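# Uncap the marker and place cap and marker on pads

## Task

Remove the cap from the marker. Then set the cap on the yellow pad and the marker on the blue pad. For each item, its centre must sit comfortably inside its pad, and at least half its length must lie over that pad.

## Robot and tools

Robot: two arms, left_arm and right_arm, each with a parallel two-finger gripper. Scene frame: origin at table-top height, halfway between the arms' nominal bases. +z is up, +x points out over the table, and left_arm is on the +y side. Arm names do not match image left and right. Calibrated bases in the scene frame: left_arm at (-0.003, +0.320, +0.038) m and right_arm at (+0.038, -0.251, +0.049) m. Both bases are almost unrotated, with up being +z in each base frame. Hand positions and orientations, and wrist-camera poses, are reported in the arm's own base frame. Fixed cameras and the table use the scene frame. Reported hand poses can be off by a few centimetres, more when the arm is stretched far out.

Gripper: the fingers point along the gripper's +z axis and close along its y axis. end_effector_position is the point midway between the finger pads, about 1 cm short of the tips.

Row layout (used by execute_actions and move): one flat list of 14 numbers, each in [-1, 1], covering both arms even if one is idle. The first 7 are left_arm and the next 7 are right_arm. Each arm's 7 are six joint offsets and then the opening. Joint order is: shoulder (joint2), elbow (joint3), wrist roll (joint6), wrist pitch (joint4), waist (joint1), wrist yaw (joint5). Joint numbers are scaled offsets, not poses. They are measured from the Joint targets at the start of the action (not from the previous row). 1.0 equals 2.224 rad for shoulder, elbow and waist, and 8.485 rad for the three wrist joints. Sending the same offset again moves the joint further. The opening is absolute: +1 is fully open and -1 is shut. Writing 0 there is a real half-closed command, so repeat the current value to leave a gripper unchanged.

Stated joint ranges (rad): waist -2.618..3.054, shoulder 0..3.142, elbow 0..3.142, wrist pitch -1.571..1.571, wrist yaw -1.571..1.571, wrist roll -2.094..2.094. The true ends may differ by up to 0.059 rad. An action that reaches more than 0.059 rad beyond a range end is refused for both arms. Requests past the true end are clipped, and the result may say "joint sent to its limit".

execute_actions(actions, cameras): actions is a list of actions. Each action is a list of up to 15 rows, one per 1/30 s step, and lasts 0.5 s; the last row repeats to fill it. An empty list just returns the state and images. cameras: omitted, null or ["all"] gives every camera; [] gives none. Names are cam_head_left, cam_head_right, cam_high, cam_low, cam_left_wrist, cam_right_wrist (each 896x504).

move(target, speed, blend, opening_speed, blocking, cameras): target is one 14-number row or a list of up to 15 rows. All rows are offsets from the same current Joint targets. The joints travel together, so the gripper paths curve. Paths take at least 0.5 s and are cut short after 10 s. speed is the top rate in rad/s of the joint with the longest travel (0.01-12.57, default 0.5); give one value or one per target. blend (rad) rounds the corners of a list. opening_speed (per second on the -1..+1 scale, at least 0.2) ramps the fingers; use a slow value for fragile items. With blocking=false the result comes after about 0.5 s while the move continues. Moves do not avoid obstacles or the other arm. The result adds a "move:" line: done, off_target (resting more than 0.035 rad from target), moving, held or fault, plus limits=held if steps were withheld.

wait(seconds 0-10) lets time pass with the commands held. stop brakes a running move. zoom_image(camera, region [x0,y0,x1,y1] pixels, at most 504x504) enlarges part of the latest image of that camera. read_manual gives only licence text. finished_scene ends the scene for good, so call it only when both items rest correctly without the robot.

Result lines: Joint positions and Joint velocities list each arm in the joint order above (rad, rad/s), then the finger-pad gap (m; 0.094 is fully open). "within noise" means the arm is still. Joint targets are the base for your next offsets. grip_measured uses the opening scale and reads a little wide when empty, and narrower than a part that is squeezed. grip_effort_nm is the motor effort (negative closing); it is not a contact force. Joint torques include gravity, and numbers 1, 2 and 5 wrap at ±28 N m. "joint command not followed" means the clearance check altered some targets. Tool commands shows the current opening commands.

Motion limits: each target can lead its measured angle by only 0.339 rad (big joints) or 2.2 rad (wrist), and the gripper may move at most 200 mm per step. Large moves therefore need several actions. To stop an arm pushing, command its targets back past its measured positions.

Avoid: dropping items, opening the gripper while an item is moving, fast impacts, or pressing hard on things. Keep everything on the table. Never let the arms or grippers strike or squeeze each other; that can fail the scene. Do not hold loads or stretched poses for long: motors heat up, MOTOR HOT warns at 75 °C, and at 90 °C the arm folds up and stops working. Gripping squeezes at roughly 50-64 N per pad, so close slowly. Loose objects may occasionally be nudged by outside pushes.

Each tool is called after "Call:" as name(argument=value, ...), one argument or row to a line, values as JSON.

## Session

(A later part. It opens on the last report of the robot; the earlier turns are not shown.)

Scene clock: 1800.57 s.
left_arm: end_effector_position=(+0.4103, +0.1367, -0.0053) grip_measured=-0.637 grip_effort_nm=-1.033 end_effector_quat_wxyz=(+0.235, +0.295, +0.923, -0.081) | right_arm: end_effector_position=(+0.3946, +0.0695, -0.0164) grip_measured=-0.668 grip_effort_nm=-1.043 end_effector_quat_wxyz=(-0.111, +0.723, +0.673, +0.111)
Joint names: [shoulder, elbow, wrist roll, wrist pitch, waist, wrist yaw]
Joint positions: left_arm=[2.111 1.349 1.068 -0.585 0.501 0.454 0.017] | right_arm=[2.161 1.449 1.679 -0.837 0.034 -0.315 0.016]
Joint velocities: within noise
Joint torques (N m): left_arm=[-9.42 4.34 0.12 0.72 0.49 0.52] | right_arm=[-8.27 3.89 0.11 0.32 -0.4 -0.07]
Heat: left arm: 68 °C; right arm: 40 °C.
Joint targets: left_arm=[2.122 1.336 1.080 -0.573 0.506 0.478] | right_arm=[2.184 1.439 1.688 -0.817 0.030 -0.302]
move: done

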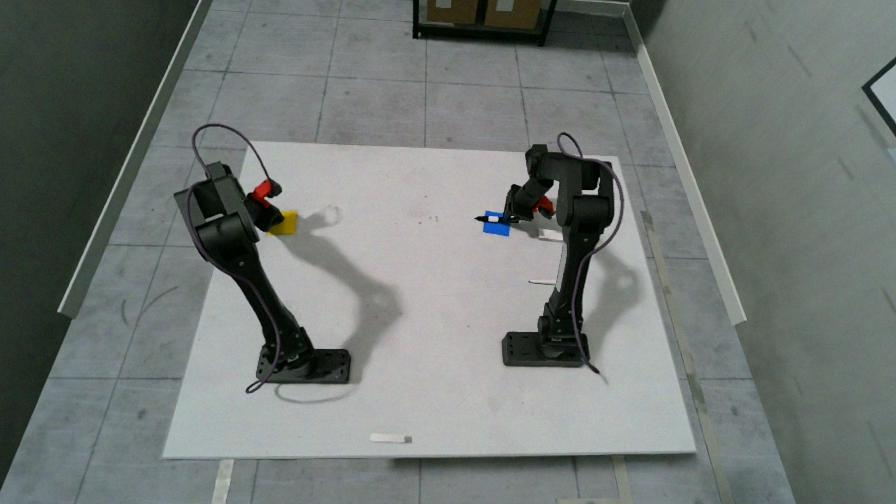

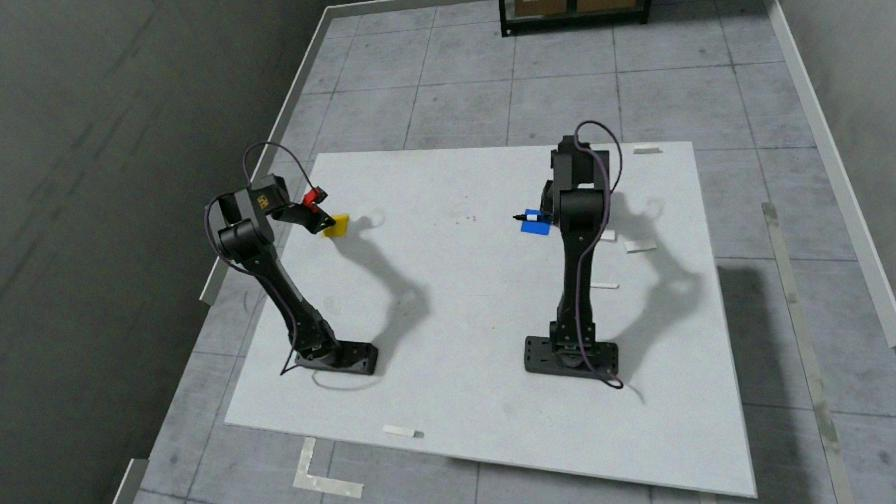

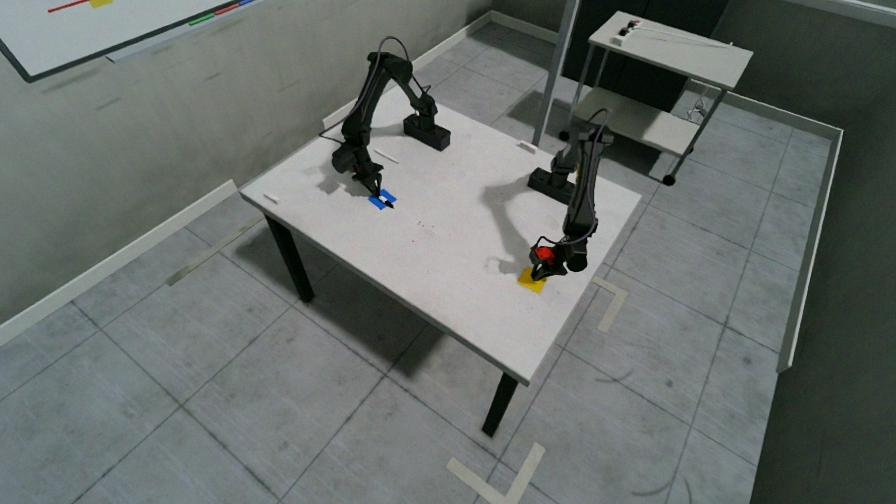

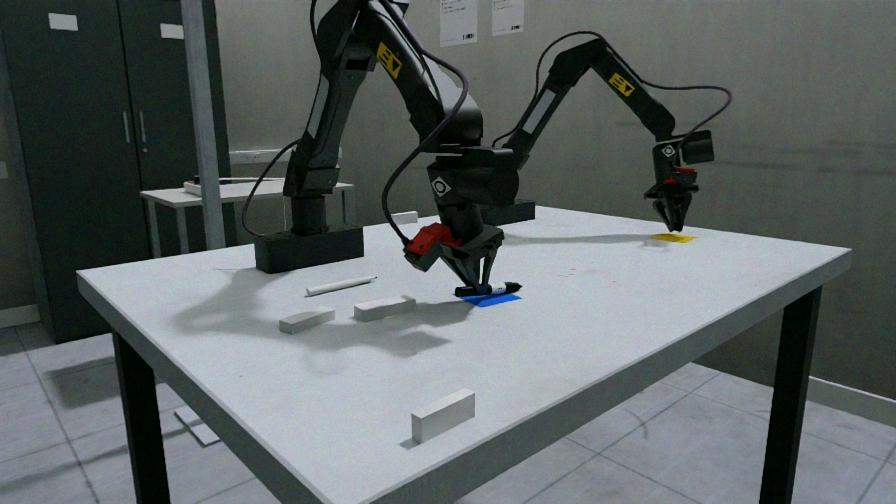

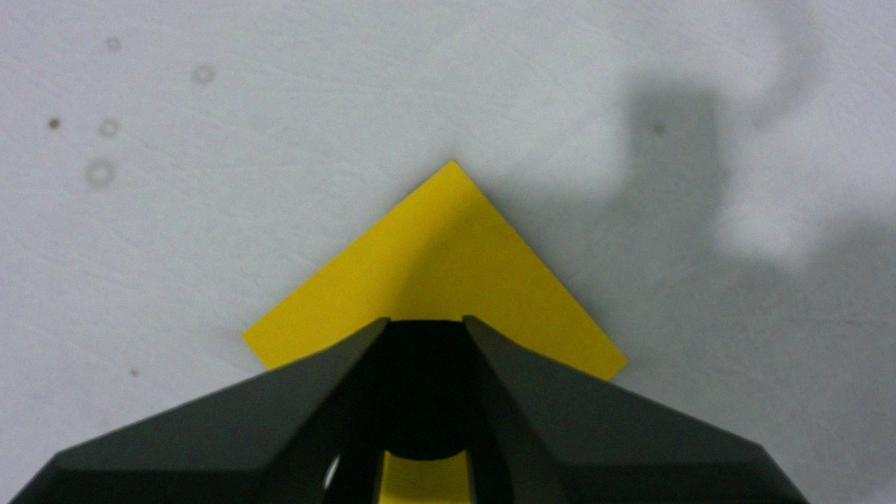

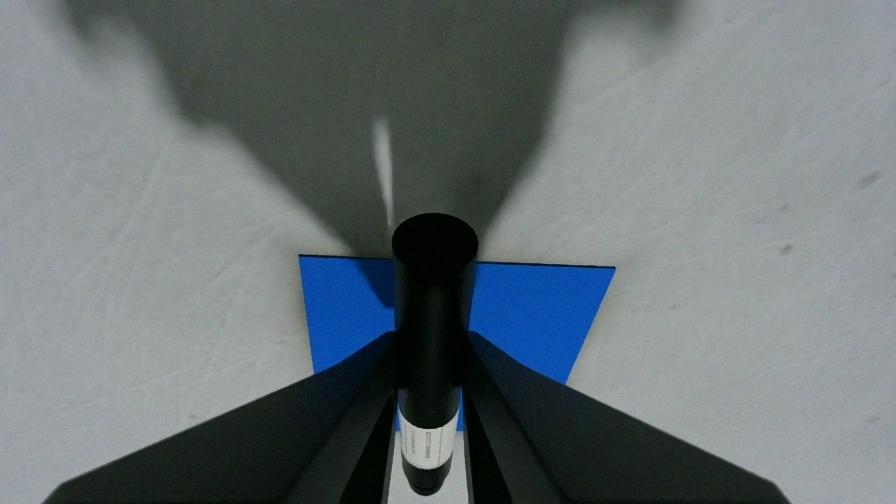

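Call:
move(
  target=[0.01304, -0.00832, 0, 0.00542, 0, 0, -0.85, 0.0081, -0.0072, 0, 0.00365, 0, 0, -0.85],
  speed=0.06,
  cameras=["cam_low", "cam_left_wrist", "cam_right_wrist"],
)

Scene clock: 1883.17 s.
left_arm: end_effector_position=(+0.4121, +0.1374, -0.0160) grip_measured=-0.637 grip_effort_nm=-1.033 end_effector_quat_wxyz=(+0.238, +0.296, +0.922, -0.079) | right_arm: end_effector_position=(+0.3968, +0.0695, -0.0205) grip_measured=-0.668 grip_effort_nm=-1.048 end_effector_quat_wxyz=(-0.107, +0.722, +0.674, +0.115)
Joint names: [shoulder, elbow, wrist roll, wrist pitch, waist, wrist yaw]
Joint positions: left_arm=[2.133 1.334 1.069 -0.539 0.501 0.456 0.017] | right_arm=[2.166 1.438 1.679 -0.809 0.034 -0.315 0.016]
Joint velocities: within noise
Joint torques (N m): left_arm=[-9.02 4 0.11 0.73 0.43 0.49] | right_arm=[-7.28 3.55 0.09 0.33 -0.35 -0.06]
Heat: left arm: 54 °C; right arm: 37 °C.
Joint targets: left_arm=[2.151 1.317 1.080 -0.527 0.506 0.478] | right_arm=[2.202 1.423 1.688 -0.786 0.030 -0.302]
move: off_target (right_arm); right_arm: the shoulder is farthest, 0.036 rad from its target
Images, in order (width x height): cam_low 896x504, cam_left_wrist 896x504, cam_right_wrist 896x504.

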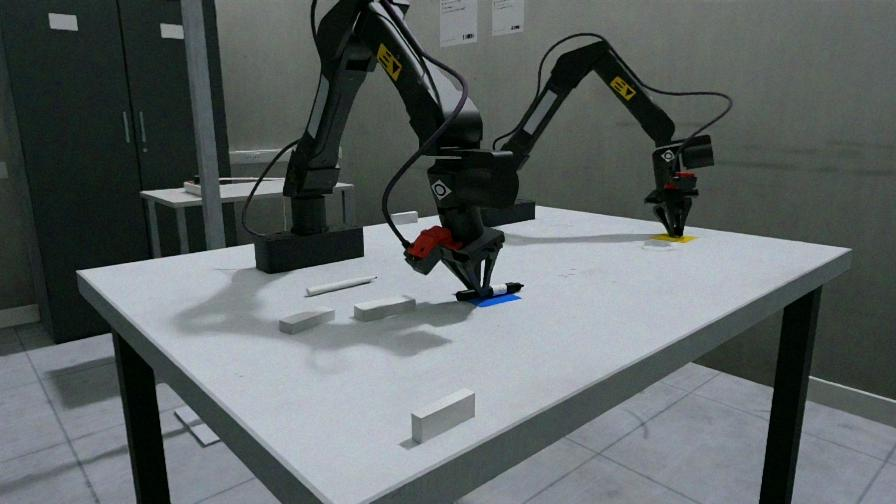

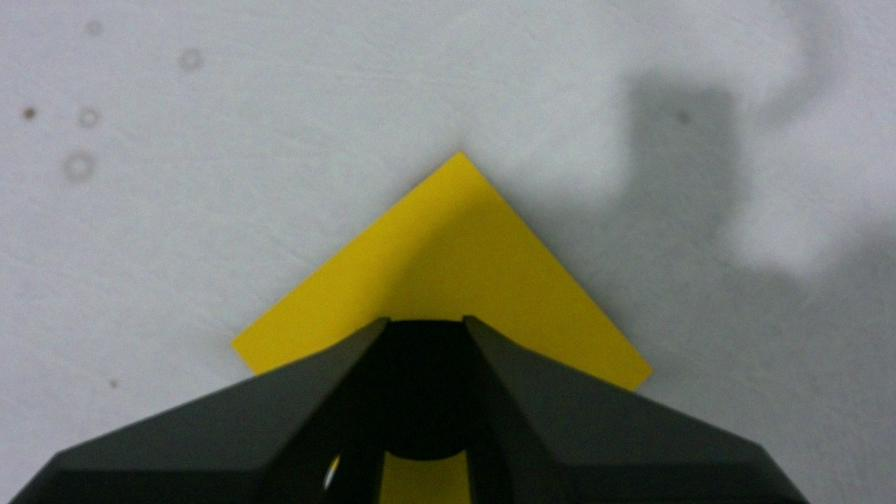

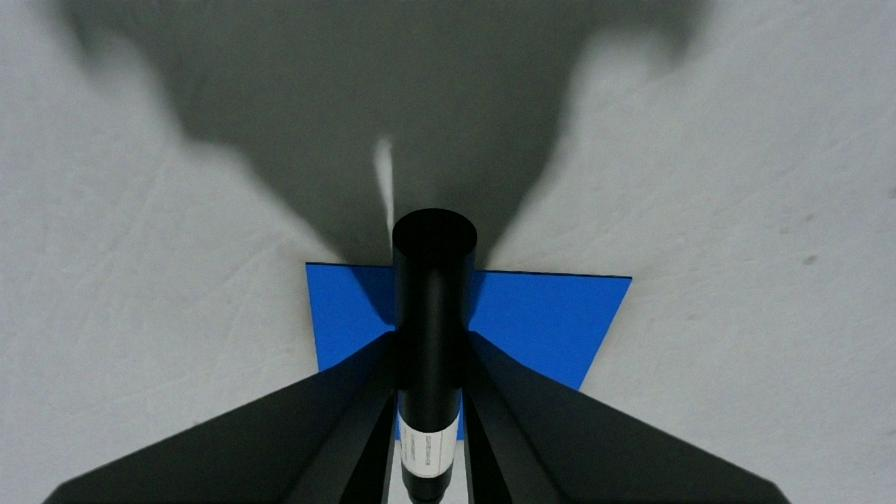

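Call:
zoom_image(
  camera="cam_low",
  region=[430, 260, 550, 320],
)

Call:
zoom_image(
  camera="cam_low",
  region=[630, 190, 710, 250],
)

Call:
zoom_image(
  camera="cam_right_wrist",
  region=[300, 190, 660, 504],
)

Scaled by 4.200.

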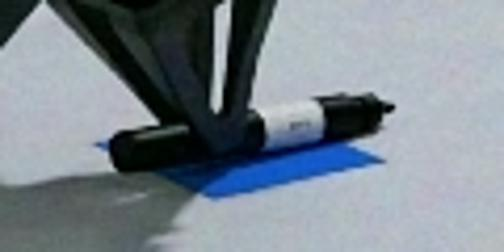

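Scaled by 6.300.

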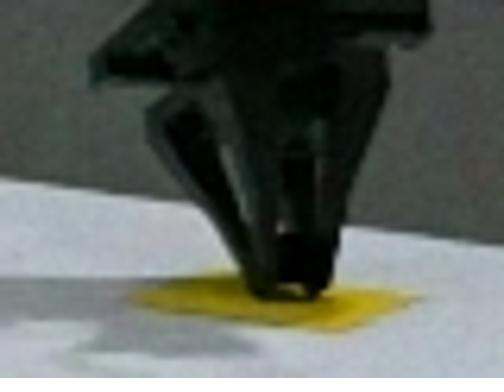

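Scaled by 1.400.

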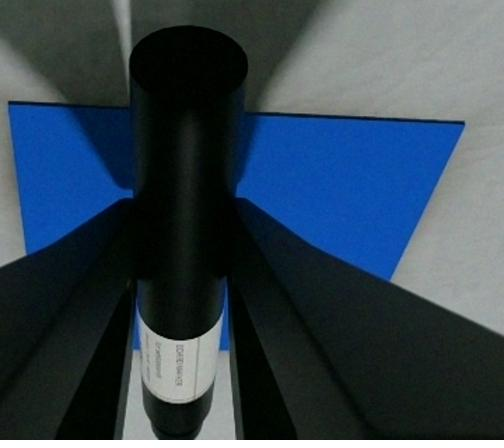

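Call:
move(
  target=[0.0032, -0.0021, 0, 0.00126, 0, 0, -0.85, 0.00674, -0.00337, 0, 0.0013, 0, 0, -0.85],
  speed=0.05,
  cameras=["cam_low", "cam_left_wrist", "cam_right_wrist"],
)

Call:
zoom_image(
  camera="cam_low",
  region=[430, 260, 550, 320],
)

Call:
zoom_image(
  camera="cam_low",
  region=[630, 190, 710, 250],
)

Scene clock: 1973.30 s.
left_arm: end_effector_position=(+0.4142, +0.1378, -0.0166) grip_measured=-0.637 grip_effort_nm=-1.033 end_effector_quat_wxyz=(+0.243, +0.297, +0.920, -0.078) | right_arm: end_effector_position=(+0.3969, +0.0693, -0.0237) grip_measured=-0.668 grip_effort_nm=-1.043 end_effector_quat_wxyz=(-0.109, +0.723, +0.673, +0.115)
Joint names: [shoulder, elbow, wrist roll, wrist pitch, waist, wrist yaw]
Joint positions: left_arm=[2.137 1.334 1.069 -0.527 0.501 0.46 0.017] | right_arm=[2.175 1.438 1.679 -0.803 0.032 -0.318 0.016]
Joint velocities: within noise
Joint torques (N m): left_arm=[-8.75 3.55 0.1 0.75 0.43 0.41] | right_arm=[-6.8 2.91 0.08 0.37 -0.12 -0.04]
Heat: left arm: 52 °C; right arm: 37 °C.
Joint targets: left_arm=[2.158 1.313 1.080 -0.516 0.506 0.478] | right_arm=[2.216 1.415 1.688 -0.775 0.031 -0.302]
move: off_target (right_arm); right_arm: the shoulder is farthest, 0.042 rad from its target
Images, in order (width x height): cam_low 896x504, cam_left_wrist 896x504, cam_right_wrist 896x504.

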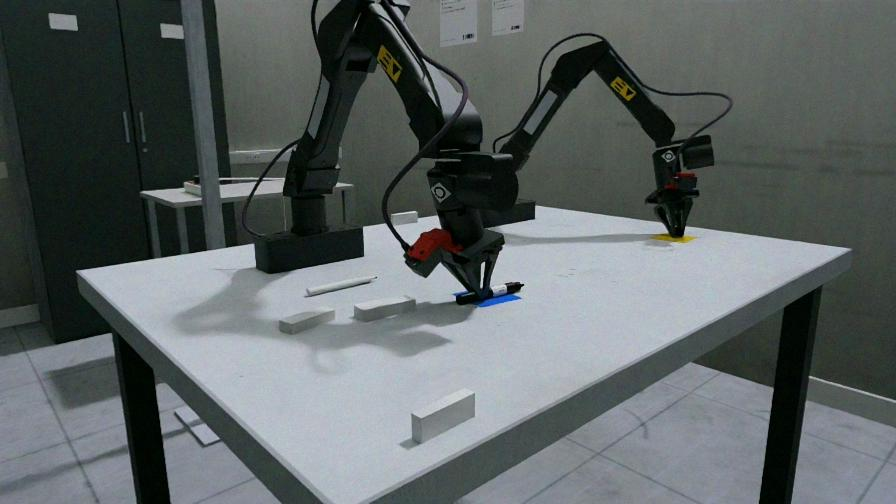

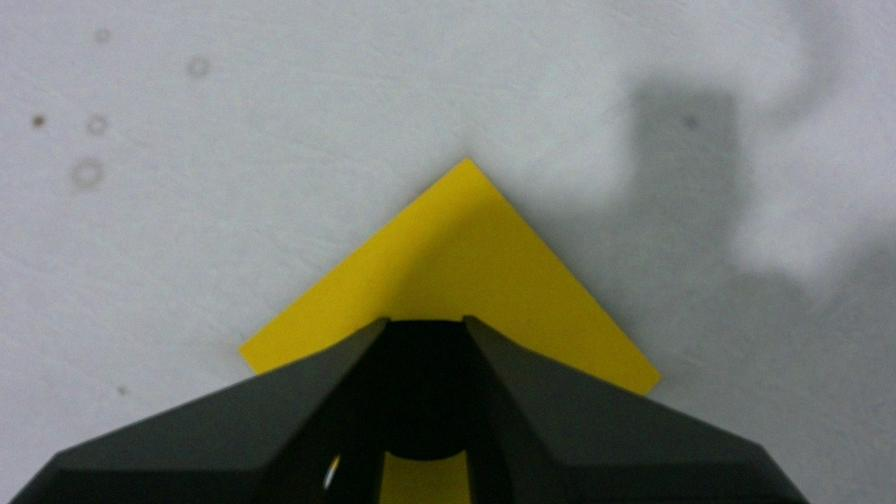

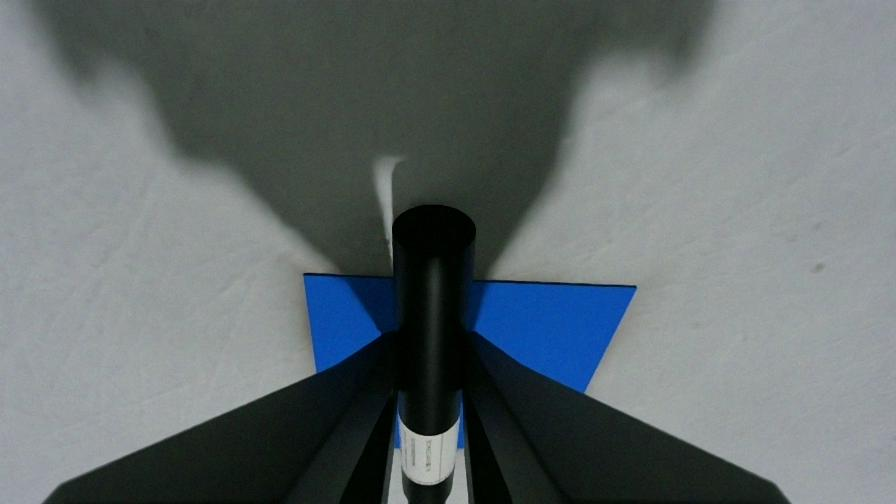

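Scaled by 4.200.

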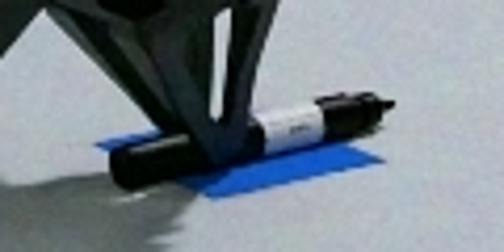

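Scaled by 6.300.

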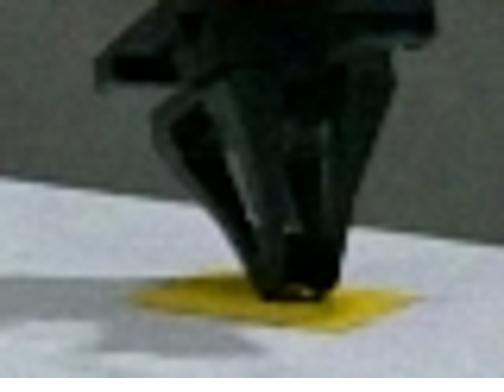

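Call:
move(
  target=[-0.002, 0, 0, 0, 0, 0, -0.45, 0.0054, -0.0045, 0, 0.00106, 0, 0, -0.85],
  speed=0.05,
  opening_speed=0.3,
  cameras=["cam_low", "cam_left_wrist", "cam_right_wrist"],
)

Call:
zoom_image(
  camera="cam_low",
  region=[430, 260, 550, 320],
)

Call:
zoom_image(
  camera="cam_low",
  region=[630, 190, 710, 250],
)

Scene clock: 1998.30 s.
left_arm: end_effector_position=(+0.4144, +0.1378, -0.0166) grip_measured=-0.453 grip_effort_nm=0.144 end_effector_quat_wxyz=(+0.243, +0.297, +0.920, -0.078) | right_arm: end_effector_position=(+0.3965, +0.0691, -0.0246) grip_measured=-0.668 grip_effort_nm=-1.043 end_effector_quat_wxyz=(-0.112, +0.723, +0.671, +0.118)
Joint names: [shoulder, elbow, wrist roll, wrist pitch, waist, wrist yaw]
Joint positions: left_arm=[2.137 1.334 1.069 -0.527 0.501 0.461 0.026] | right_arm=[2.175 1.432 1.679 -0.796 0.028 -0.326 0.016]
Joint velocities: within noise
Joint torques (N m): left_arm=[-9.2 3.47 0.1 0.76 0.53 0.42] | right_arm=[-6.02 2.48 0.1 0.43 0.2 0.04]
Heat: left arm: 53 °C; right arm: 37 °C.
Joint targets: left_arm=[2.154 1.313 1.080 -0.516 0.506 0.478] | right_arm=[2.228 1.405 1.688 -0.766 0.030 -0.302]
move: off_target (right_arm); right_arm: the shoulder is farthest, 0.053 rad from its target
Images, in order (width x height): cam_low 896x504, cam_left_wrist 896x504, cam_right_wrist 896x504.

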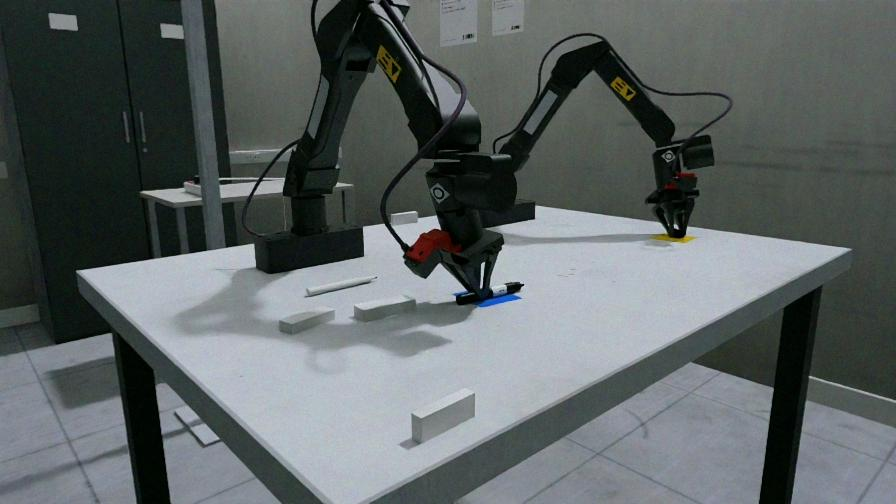

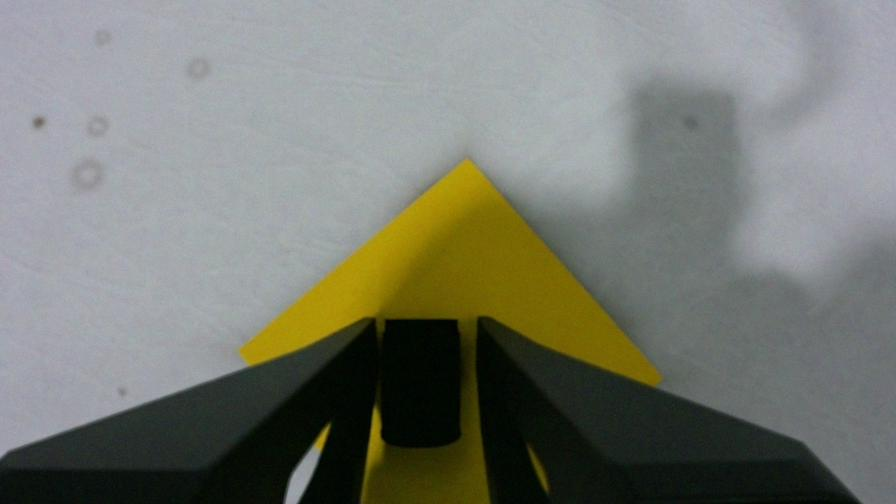

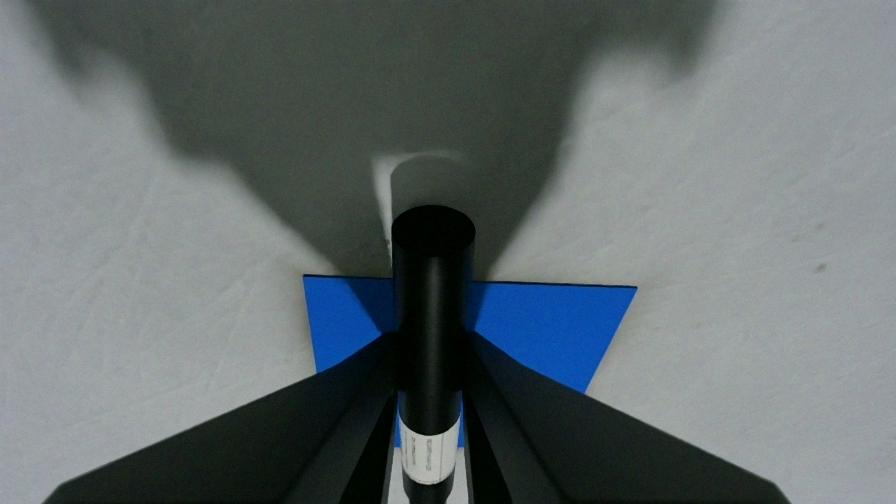

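Scaled by 4.200.

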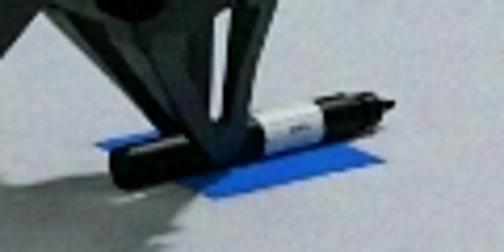

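Scaled by 6.300.

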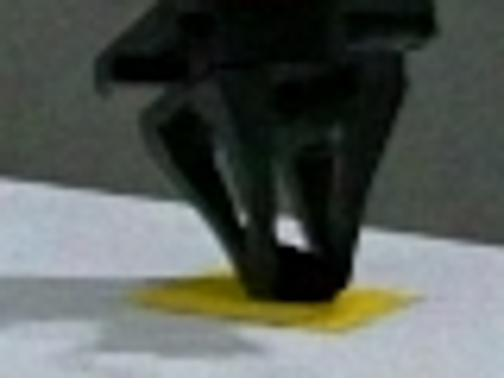

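Call:
move(
  target=[
    [-0.0225, 0.022, 0, -0.0027, 0, 0, -0.1, -0.0112, 0, 0, -0.0012, 0, 0, -0.85],
    [-0.0742, 0.0814, 0, -0.0317, 0, 0, -0.1, -0.0112, 0, 0, -0.0012, 0, 0, -0.85],
  ],
  speed=0.2,
  opening_speed=0.5,
  cameras=["cam_low", "cam_left_wrist", "cam_right_wrist"],
)

Call:
zoom_image(
  camera="cam_low",
  region=[430, 260, 550, 320],
)

Scene clock: 2035.93 s.
left_arm: end_effector_position=(+0.4117, +0.1357, +0.0507) grip_measured=-0.103 grip_effort_nm=0.144 end_effector_quat_wxyz=(+0.239, +0.296, +0.921, -0.084) | right_arm: end_effector_position=(+0.3965, +0.0692, -0.0245) grip_measured=-0.668 grip_effort_nm=-1.043 end_effector_quat_wxyz=(-0.112, +0.723, +0.671, +0.119)
Joint names: [shoulder, elbow, wrist roll, wrist pitch, waist, wrist yaw]
Joint positions: left_arm=[2.027 1.46 1.07 -0.779 0.501 0.464 0.042] | right_arm=[2.175 1.432 1.679 -0.796 0.028 -0.327 0.016]
Joint velocities: within noise
Joint torques (N m): left_arm=[-13.03 9.37 0.1 0.47 0.44 0.41] | right_arm=[-7.83 2.58 0.11 0.35 0.21 0.04]
Heat: left arm: 54 °C; right arm: 37 °C.
Joint targets: left_arm=[1.989 1.494 1.080 -0.785 0.506 0.478] | right_arm=[2.203 1.405 1.688 -0.777 0.030 -0.303]
move: off_target (left_arm); left_arm: the shoulder is farthest, 0.038 rad from its target
Images, in order (width x height): cam_low 896x504, cam_left_wrist 896x504, cam_right_wrist 896x504.

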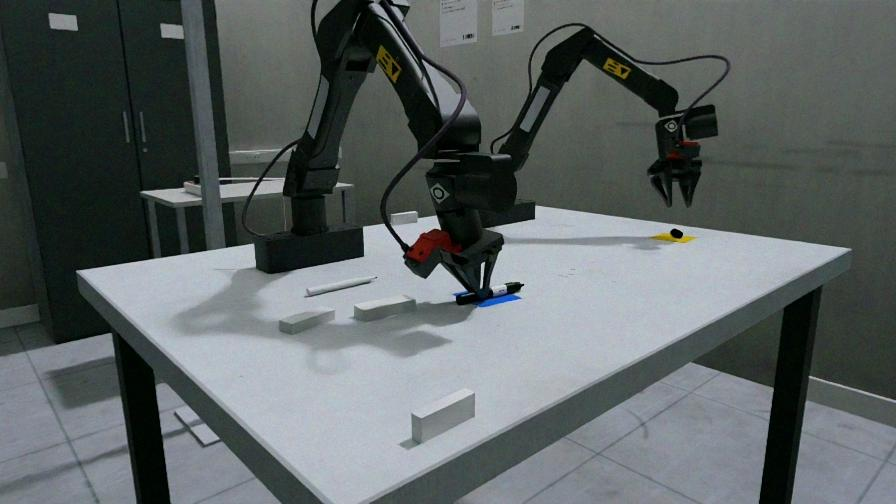

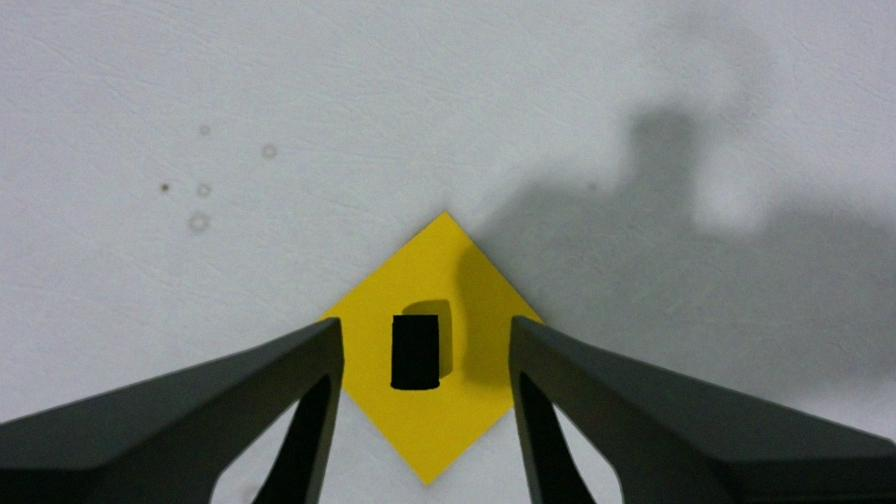

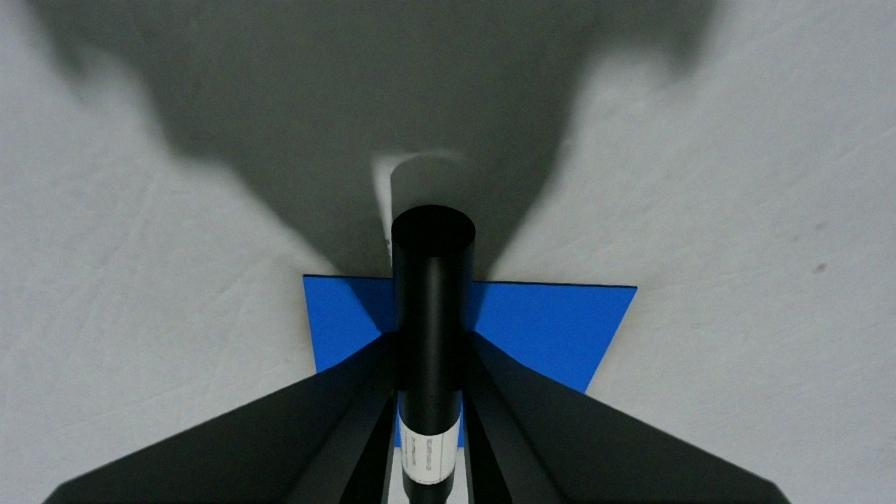

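Scaled by 4.200.

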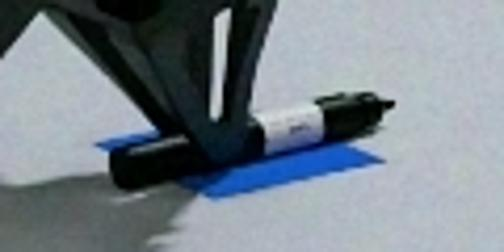

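Call:
move(
  target=[0, 0, 0, 0, 0, 0, -0.1, 0, 0, 0, 0, 0, 0, -0.45],
  speed=0.2,
  opening_speed=0.3,
  cameras=["cam_low", "cam_right_wrist"],
)

Call:
zoom_image(
  camera="cam_low",
  region=[430, 260, 550, 320],
)

Scene clock: 2043.20 s.
left_arm: end_effector_position=(+0.4115, +0.1356, +0.0506) grip_measured=-0.103 grip_effort_nm=0.139 end_effector_quat_wxyz=(+0.238, +0.296, +0.921, -0.085) | right_arm: end_effector_position=(+0.3938, +0.0685, -0.0281) grip_measured=-0.453 grip_effort_nm=0.164 end_effector_quat_wxyz=(-0.113, +0.724, +0.671, +0.115)
Joint names: [shoulder, elbow, wrist roll, wrist pitch, waist, wrist yaw]
Joint positions: left_arm=[2.027 1.46 1.07 -0.78 0.501 0.464 0.042] | right_arm=[2.177 1.421 1.679 -0.79 0.028 -0.323 0.026]
Joint velocities: within noise
Joint torques (N m): left_arm=[-13.11 9.36 0.12 0.51 0.49 0.4] | right_arm=[-7.92 3.29 0.1 0.28 0.28 0.01]
Heat: left arm: 55 °C; right arm: 37 °C.
Joint targets: left_arm=[1.989 1.494 1.080 -0.785 0.506 0.478] | right_arm=[2.204 1.405 1.688 -0.776 0.030 -0.303]
move: off_target (left_arm); left_arm: the shoulder is farthest, 0.038 rad from its target
Images, in order (width x height): cam_low 896x504, cam_right_wrist 896x504.

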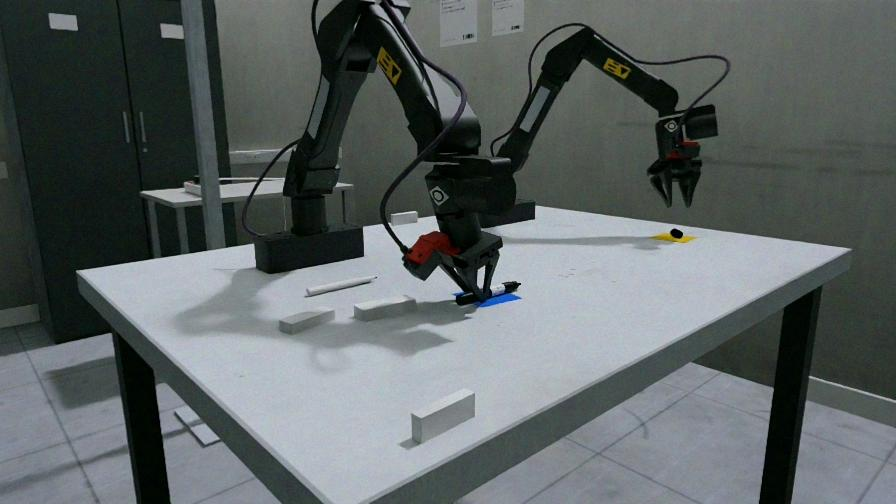

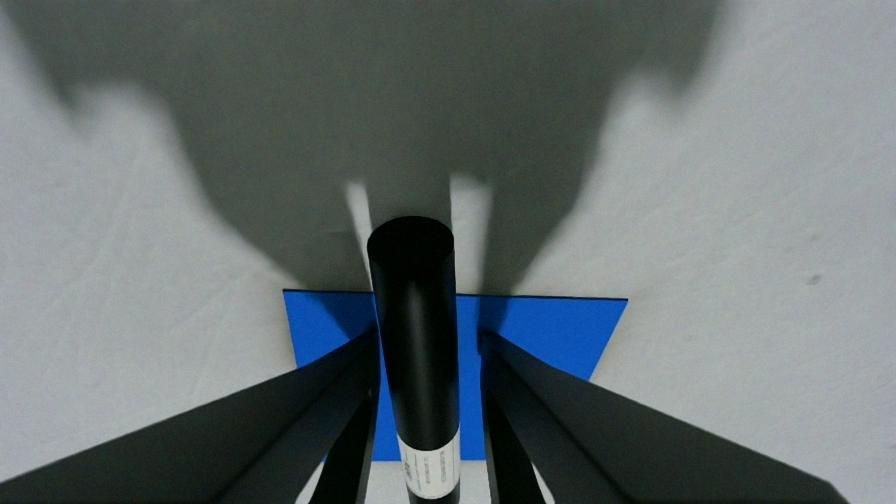

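Scaled by 4.200.

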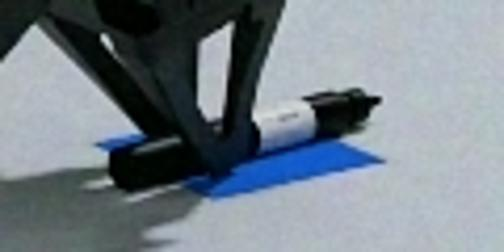

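Call:
move(
  target=[
    [0, 0, 0, 0, 0, 0, -0.1, -0.0256, 0.0189, 0, -0.0031, 0, 0, 0.15],
    [0, 0, 0, 0, 0, 0, -0.1, -0.0789, 0.0934, 0, -0.0358, 0, 0, 0.15],
  ],
  speed=0.2,
  opening_speed=0.5,
)

Call:
zoom_image(
  camera="cam_low",
  region=[430, 260, 550, 320],
)

Call:
zoom_image(
  camera="cam_head_left",
  region=[440, 180, 580, 260],
)

Scene clock: 2064.67 s.
left_arm: end_effector_position=(+0.4115, +0.1356, +0.0506) grip_measured=-0.103 grip_effort_nm=0.144 end_effector_quat_wxyz=(+0.238, +0.296, +0.921, -0.085) | right_arm: end_effector_position=(+0.3948, +0.0673, +0.0469) grip_measured=+0.147 grip_effort_nm=0.154 end_effector_quat_wxyz=(-0.113, +0.725, +0.671, +0.110)
Joint names: [shoulder, elbow, wrist roll, wrist pitch, waist, wrist yaw]
Joint positions: left_arm=[2.027 1.46 1.07 -0.78 0.501 0.464 0.042] | right_arm=[2.078 1.585 1.679 -1.06 0.028 -0.316 0.054]
Joint velocities: within noise
Joint torques (N m): left_arm=[-13.22 9.39 0.1 0.5 0.39 0.37] | right_arm=[-13.61 7.43 0.06 -0.06 0.24 -0.04]
Heat: left arm: 57 °C; right arm: 39 °C.
Joint targets: left_arm=[1.989 1.494 1.080 -0.785 0.506 0.478] | right_arm=[2.028 1.613 1.688 -1.080 0.030 -0.302]
move: off_target (left_arm, right_arm); left_arm: the shoulder is farthest, 0.038 rad from its target; right_arm: the shoulder is farthest, 0.049 rad from its target

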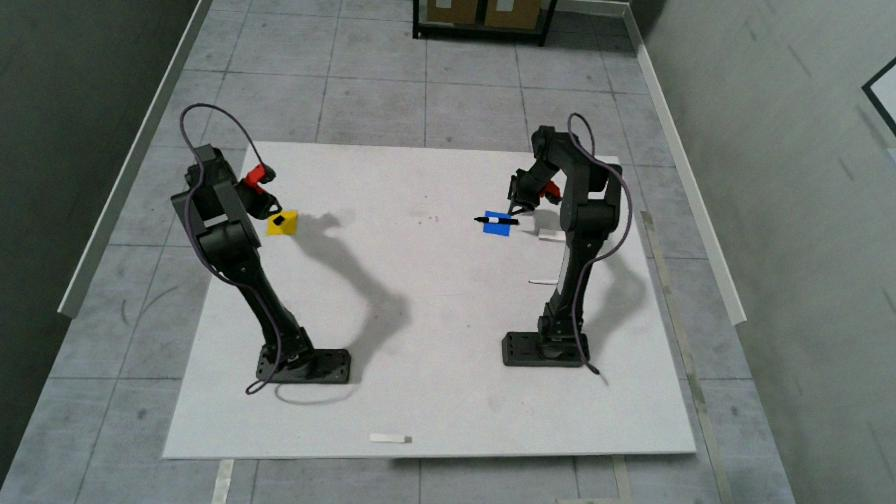

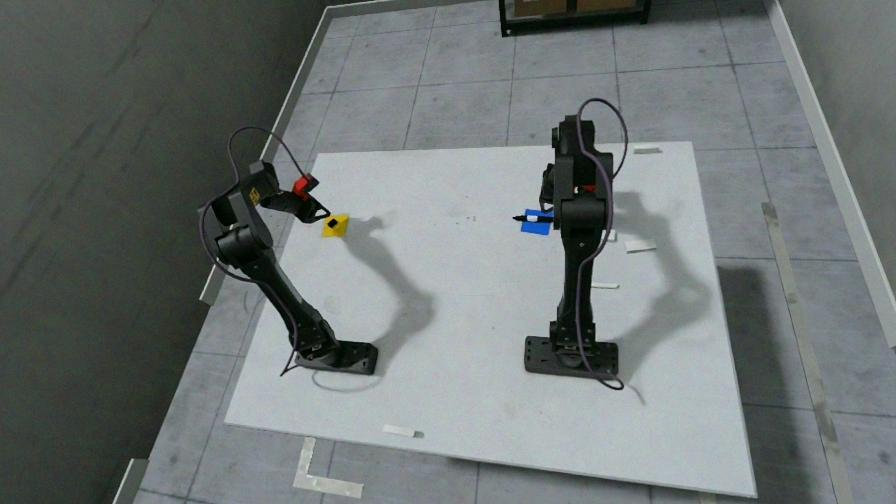

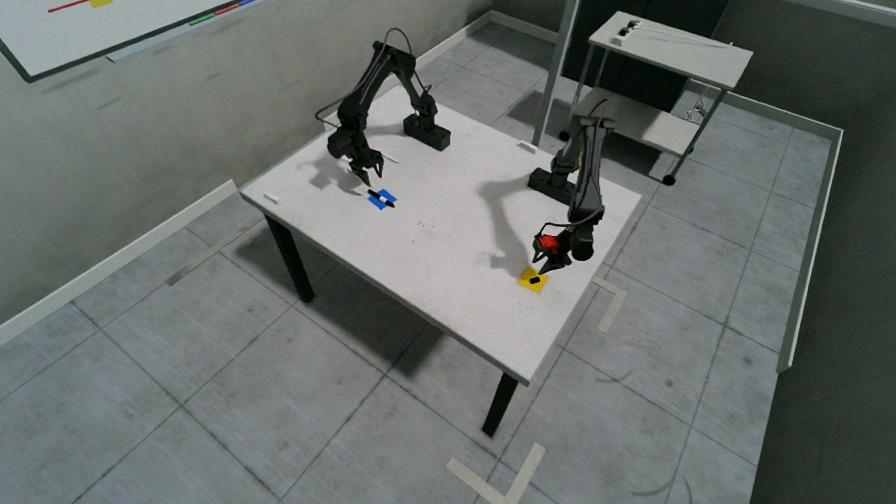

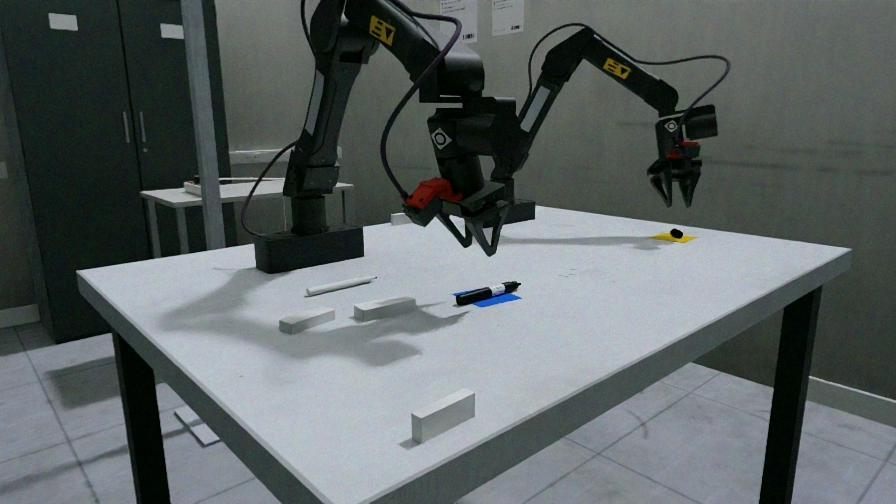

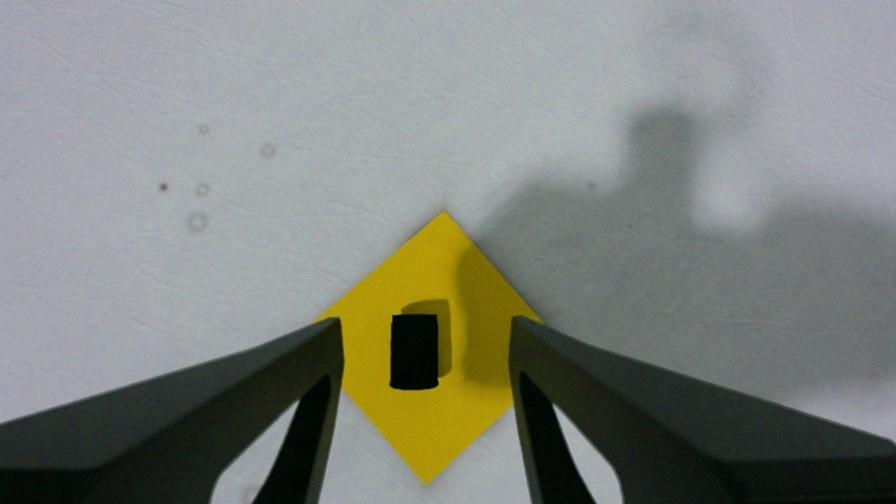

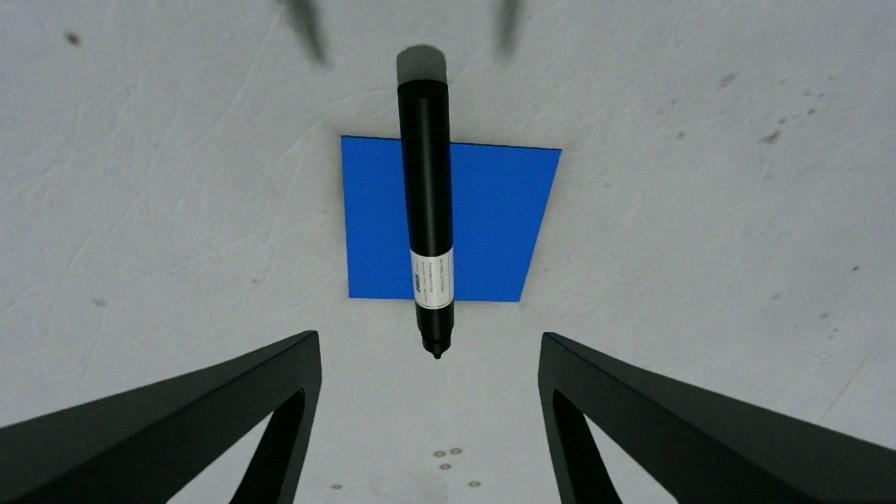

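Scaled by 4.200.

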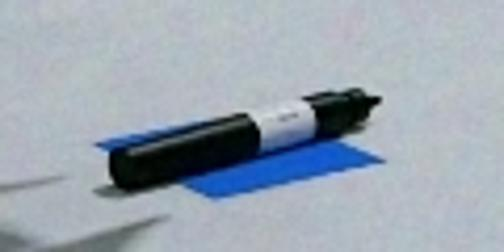

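Scaled by 3.600.

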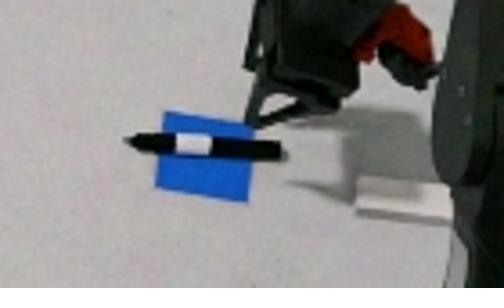

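Call:
finished_scene(
)

The scene is finished: the task was done.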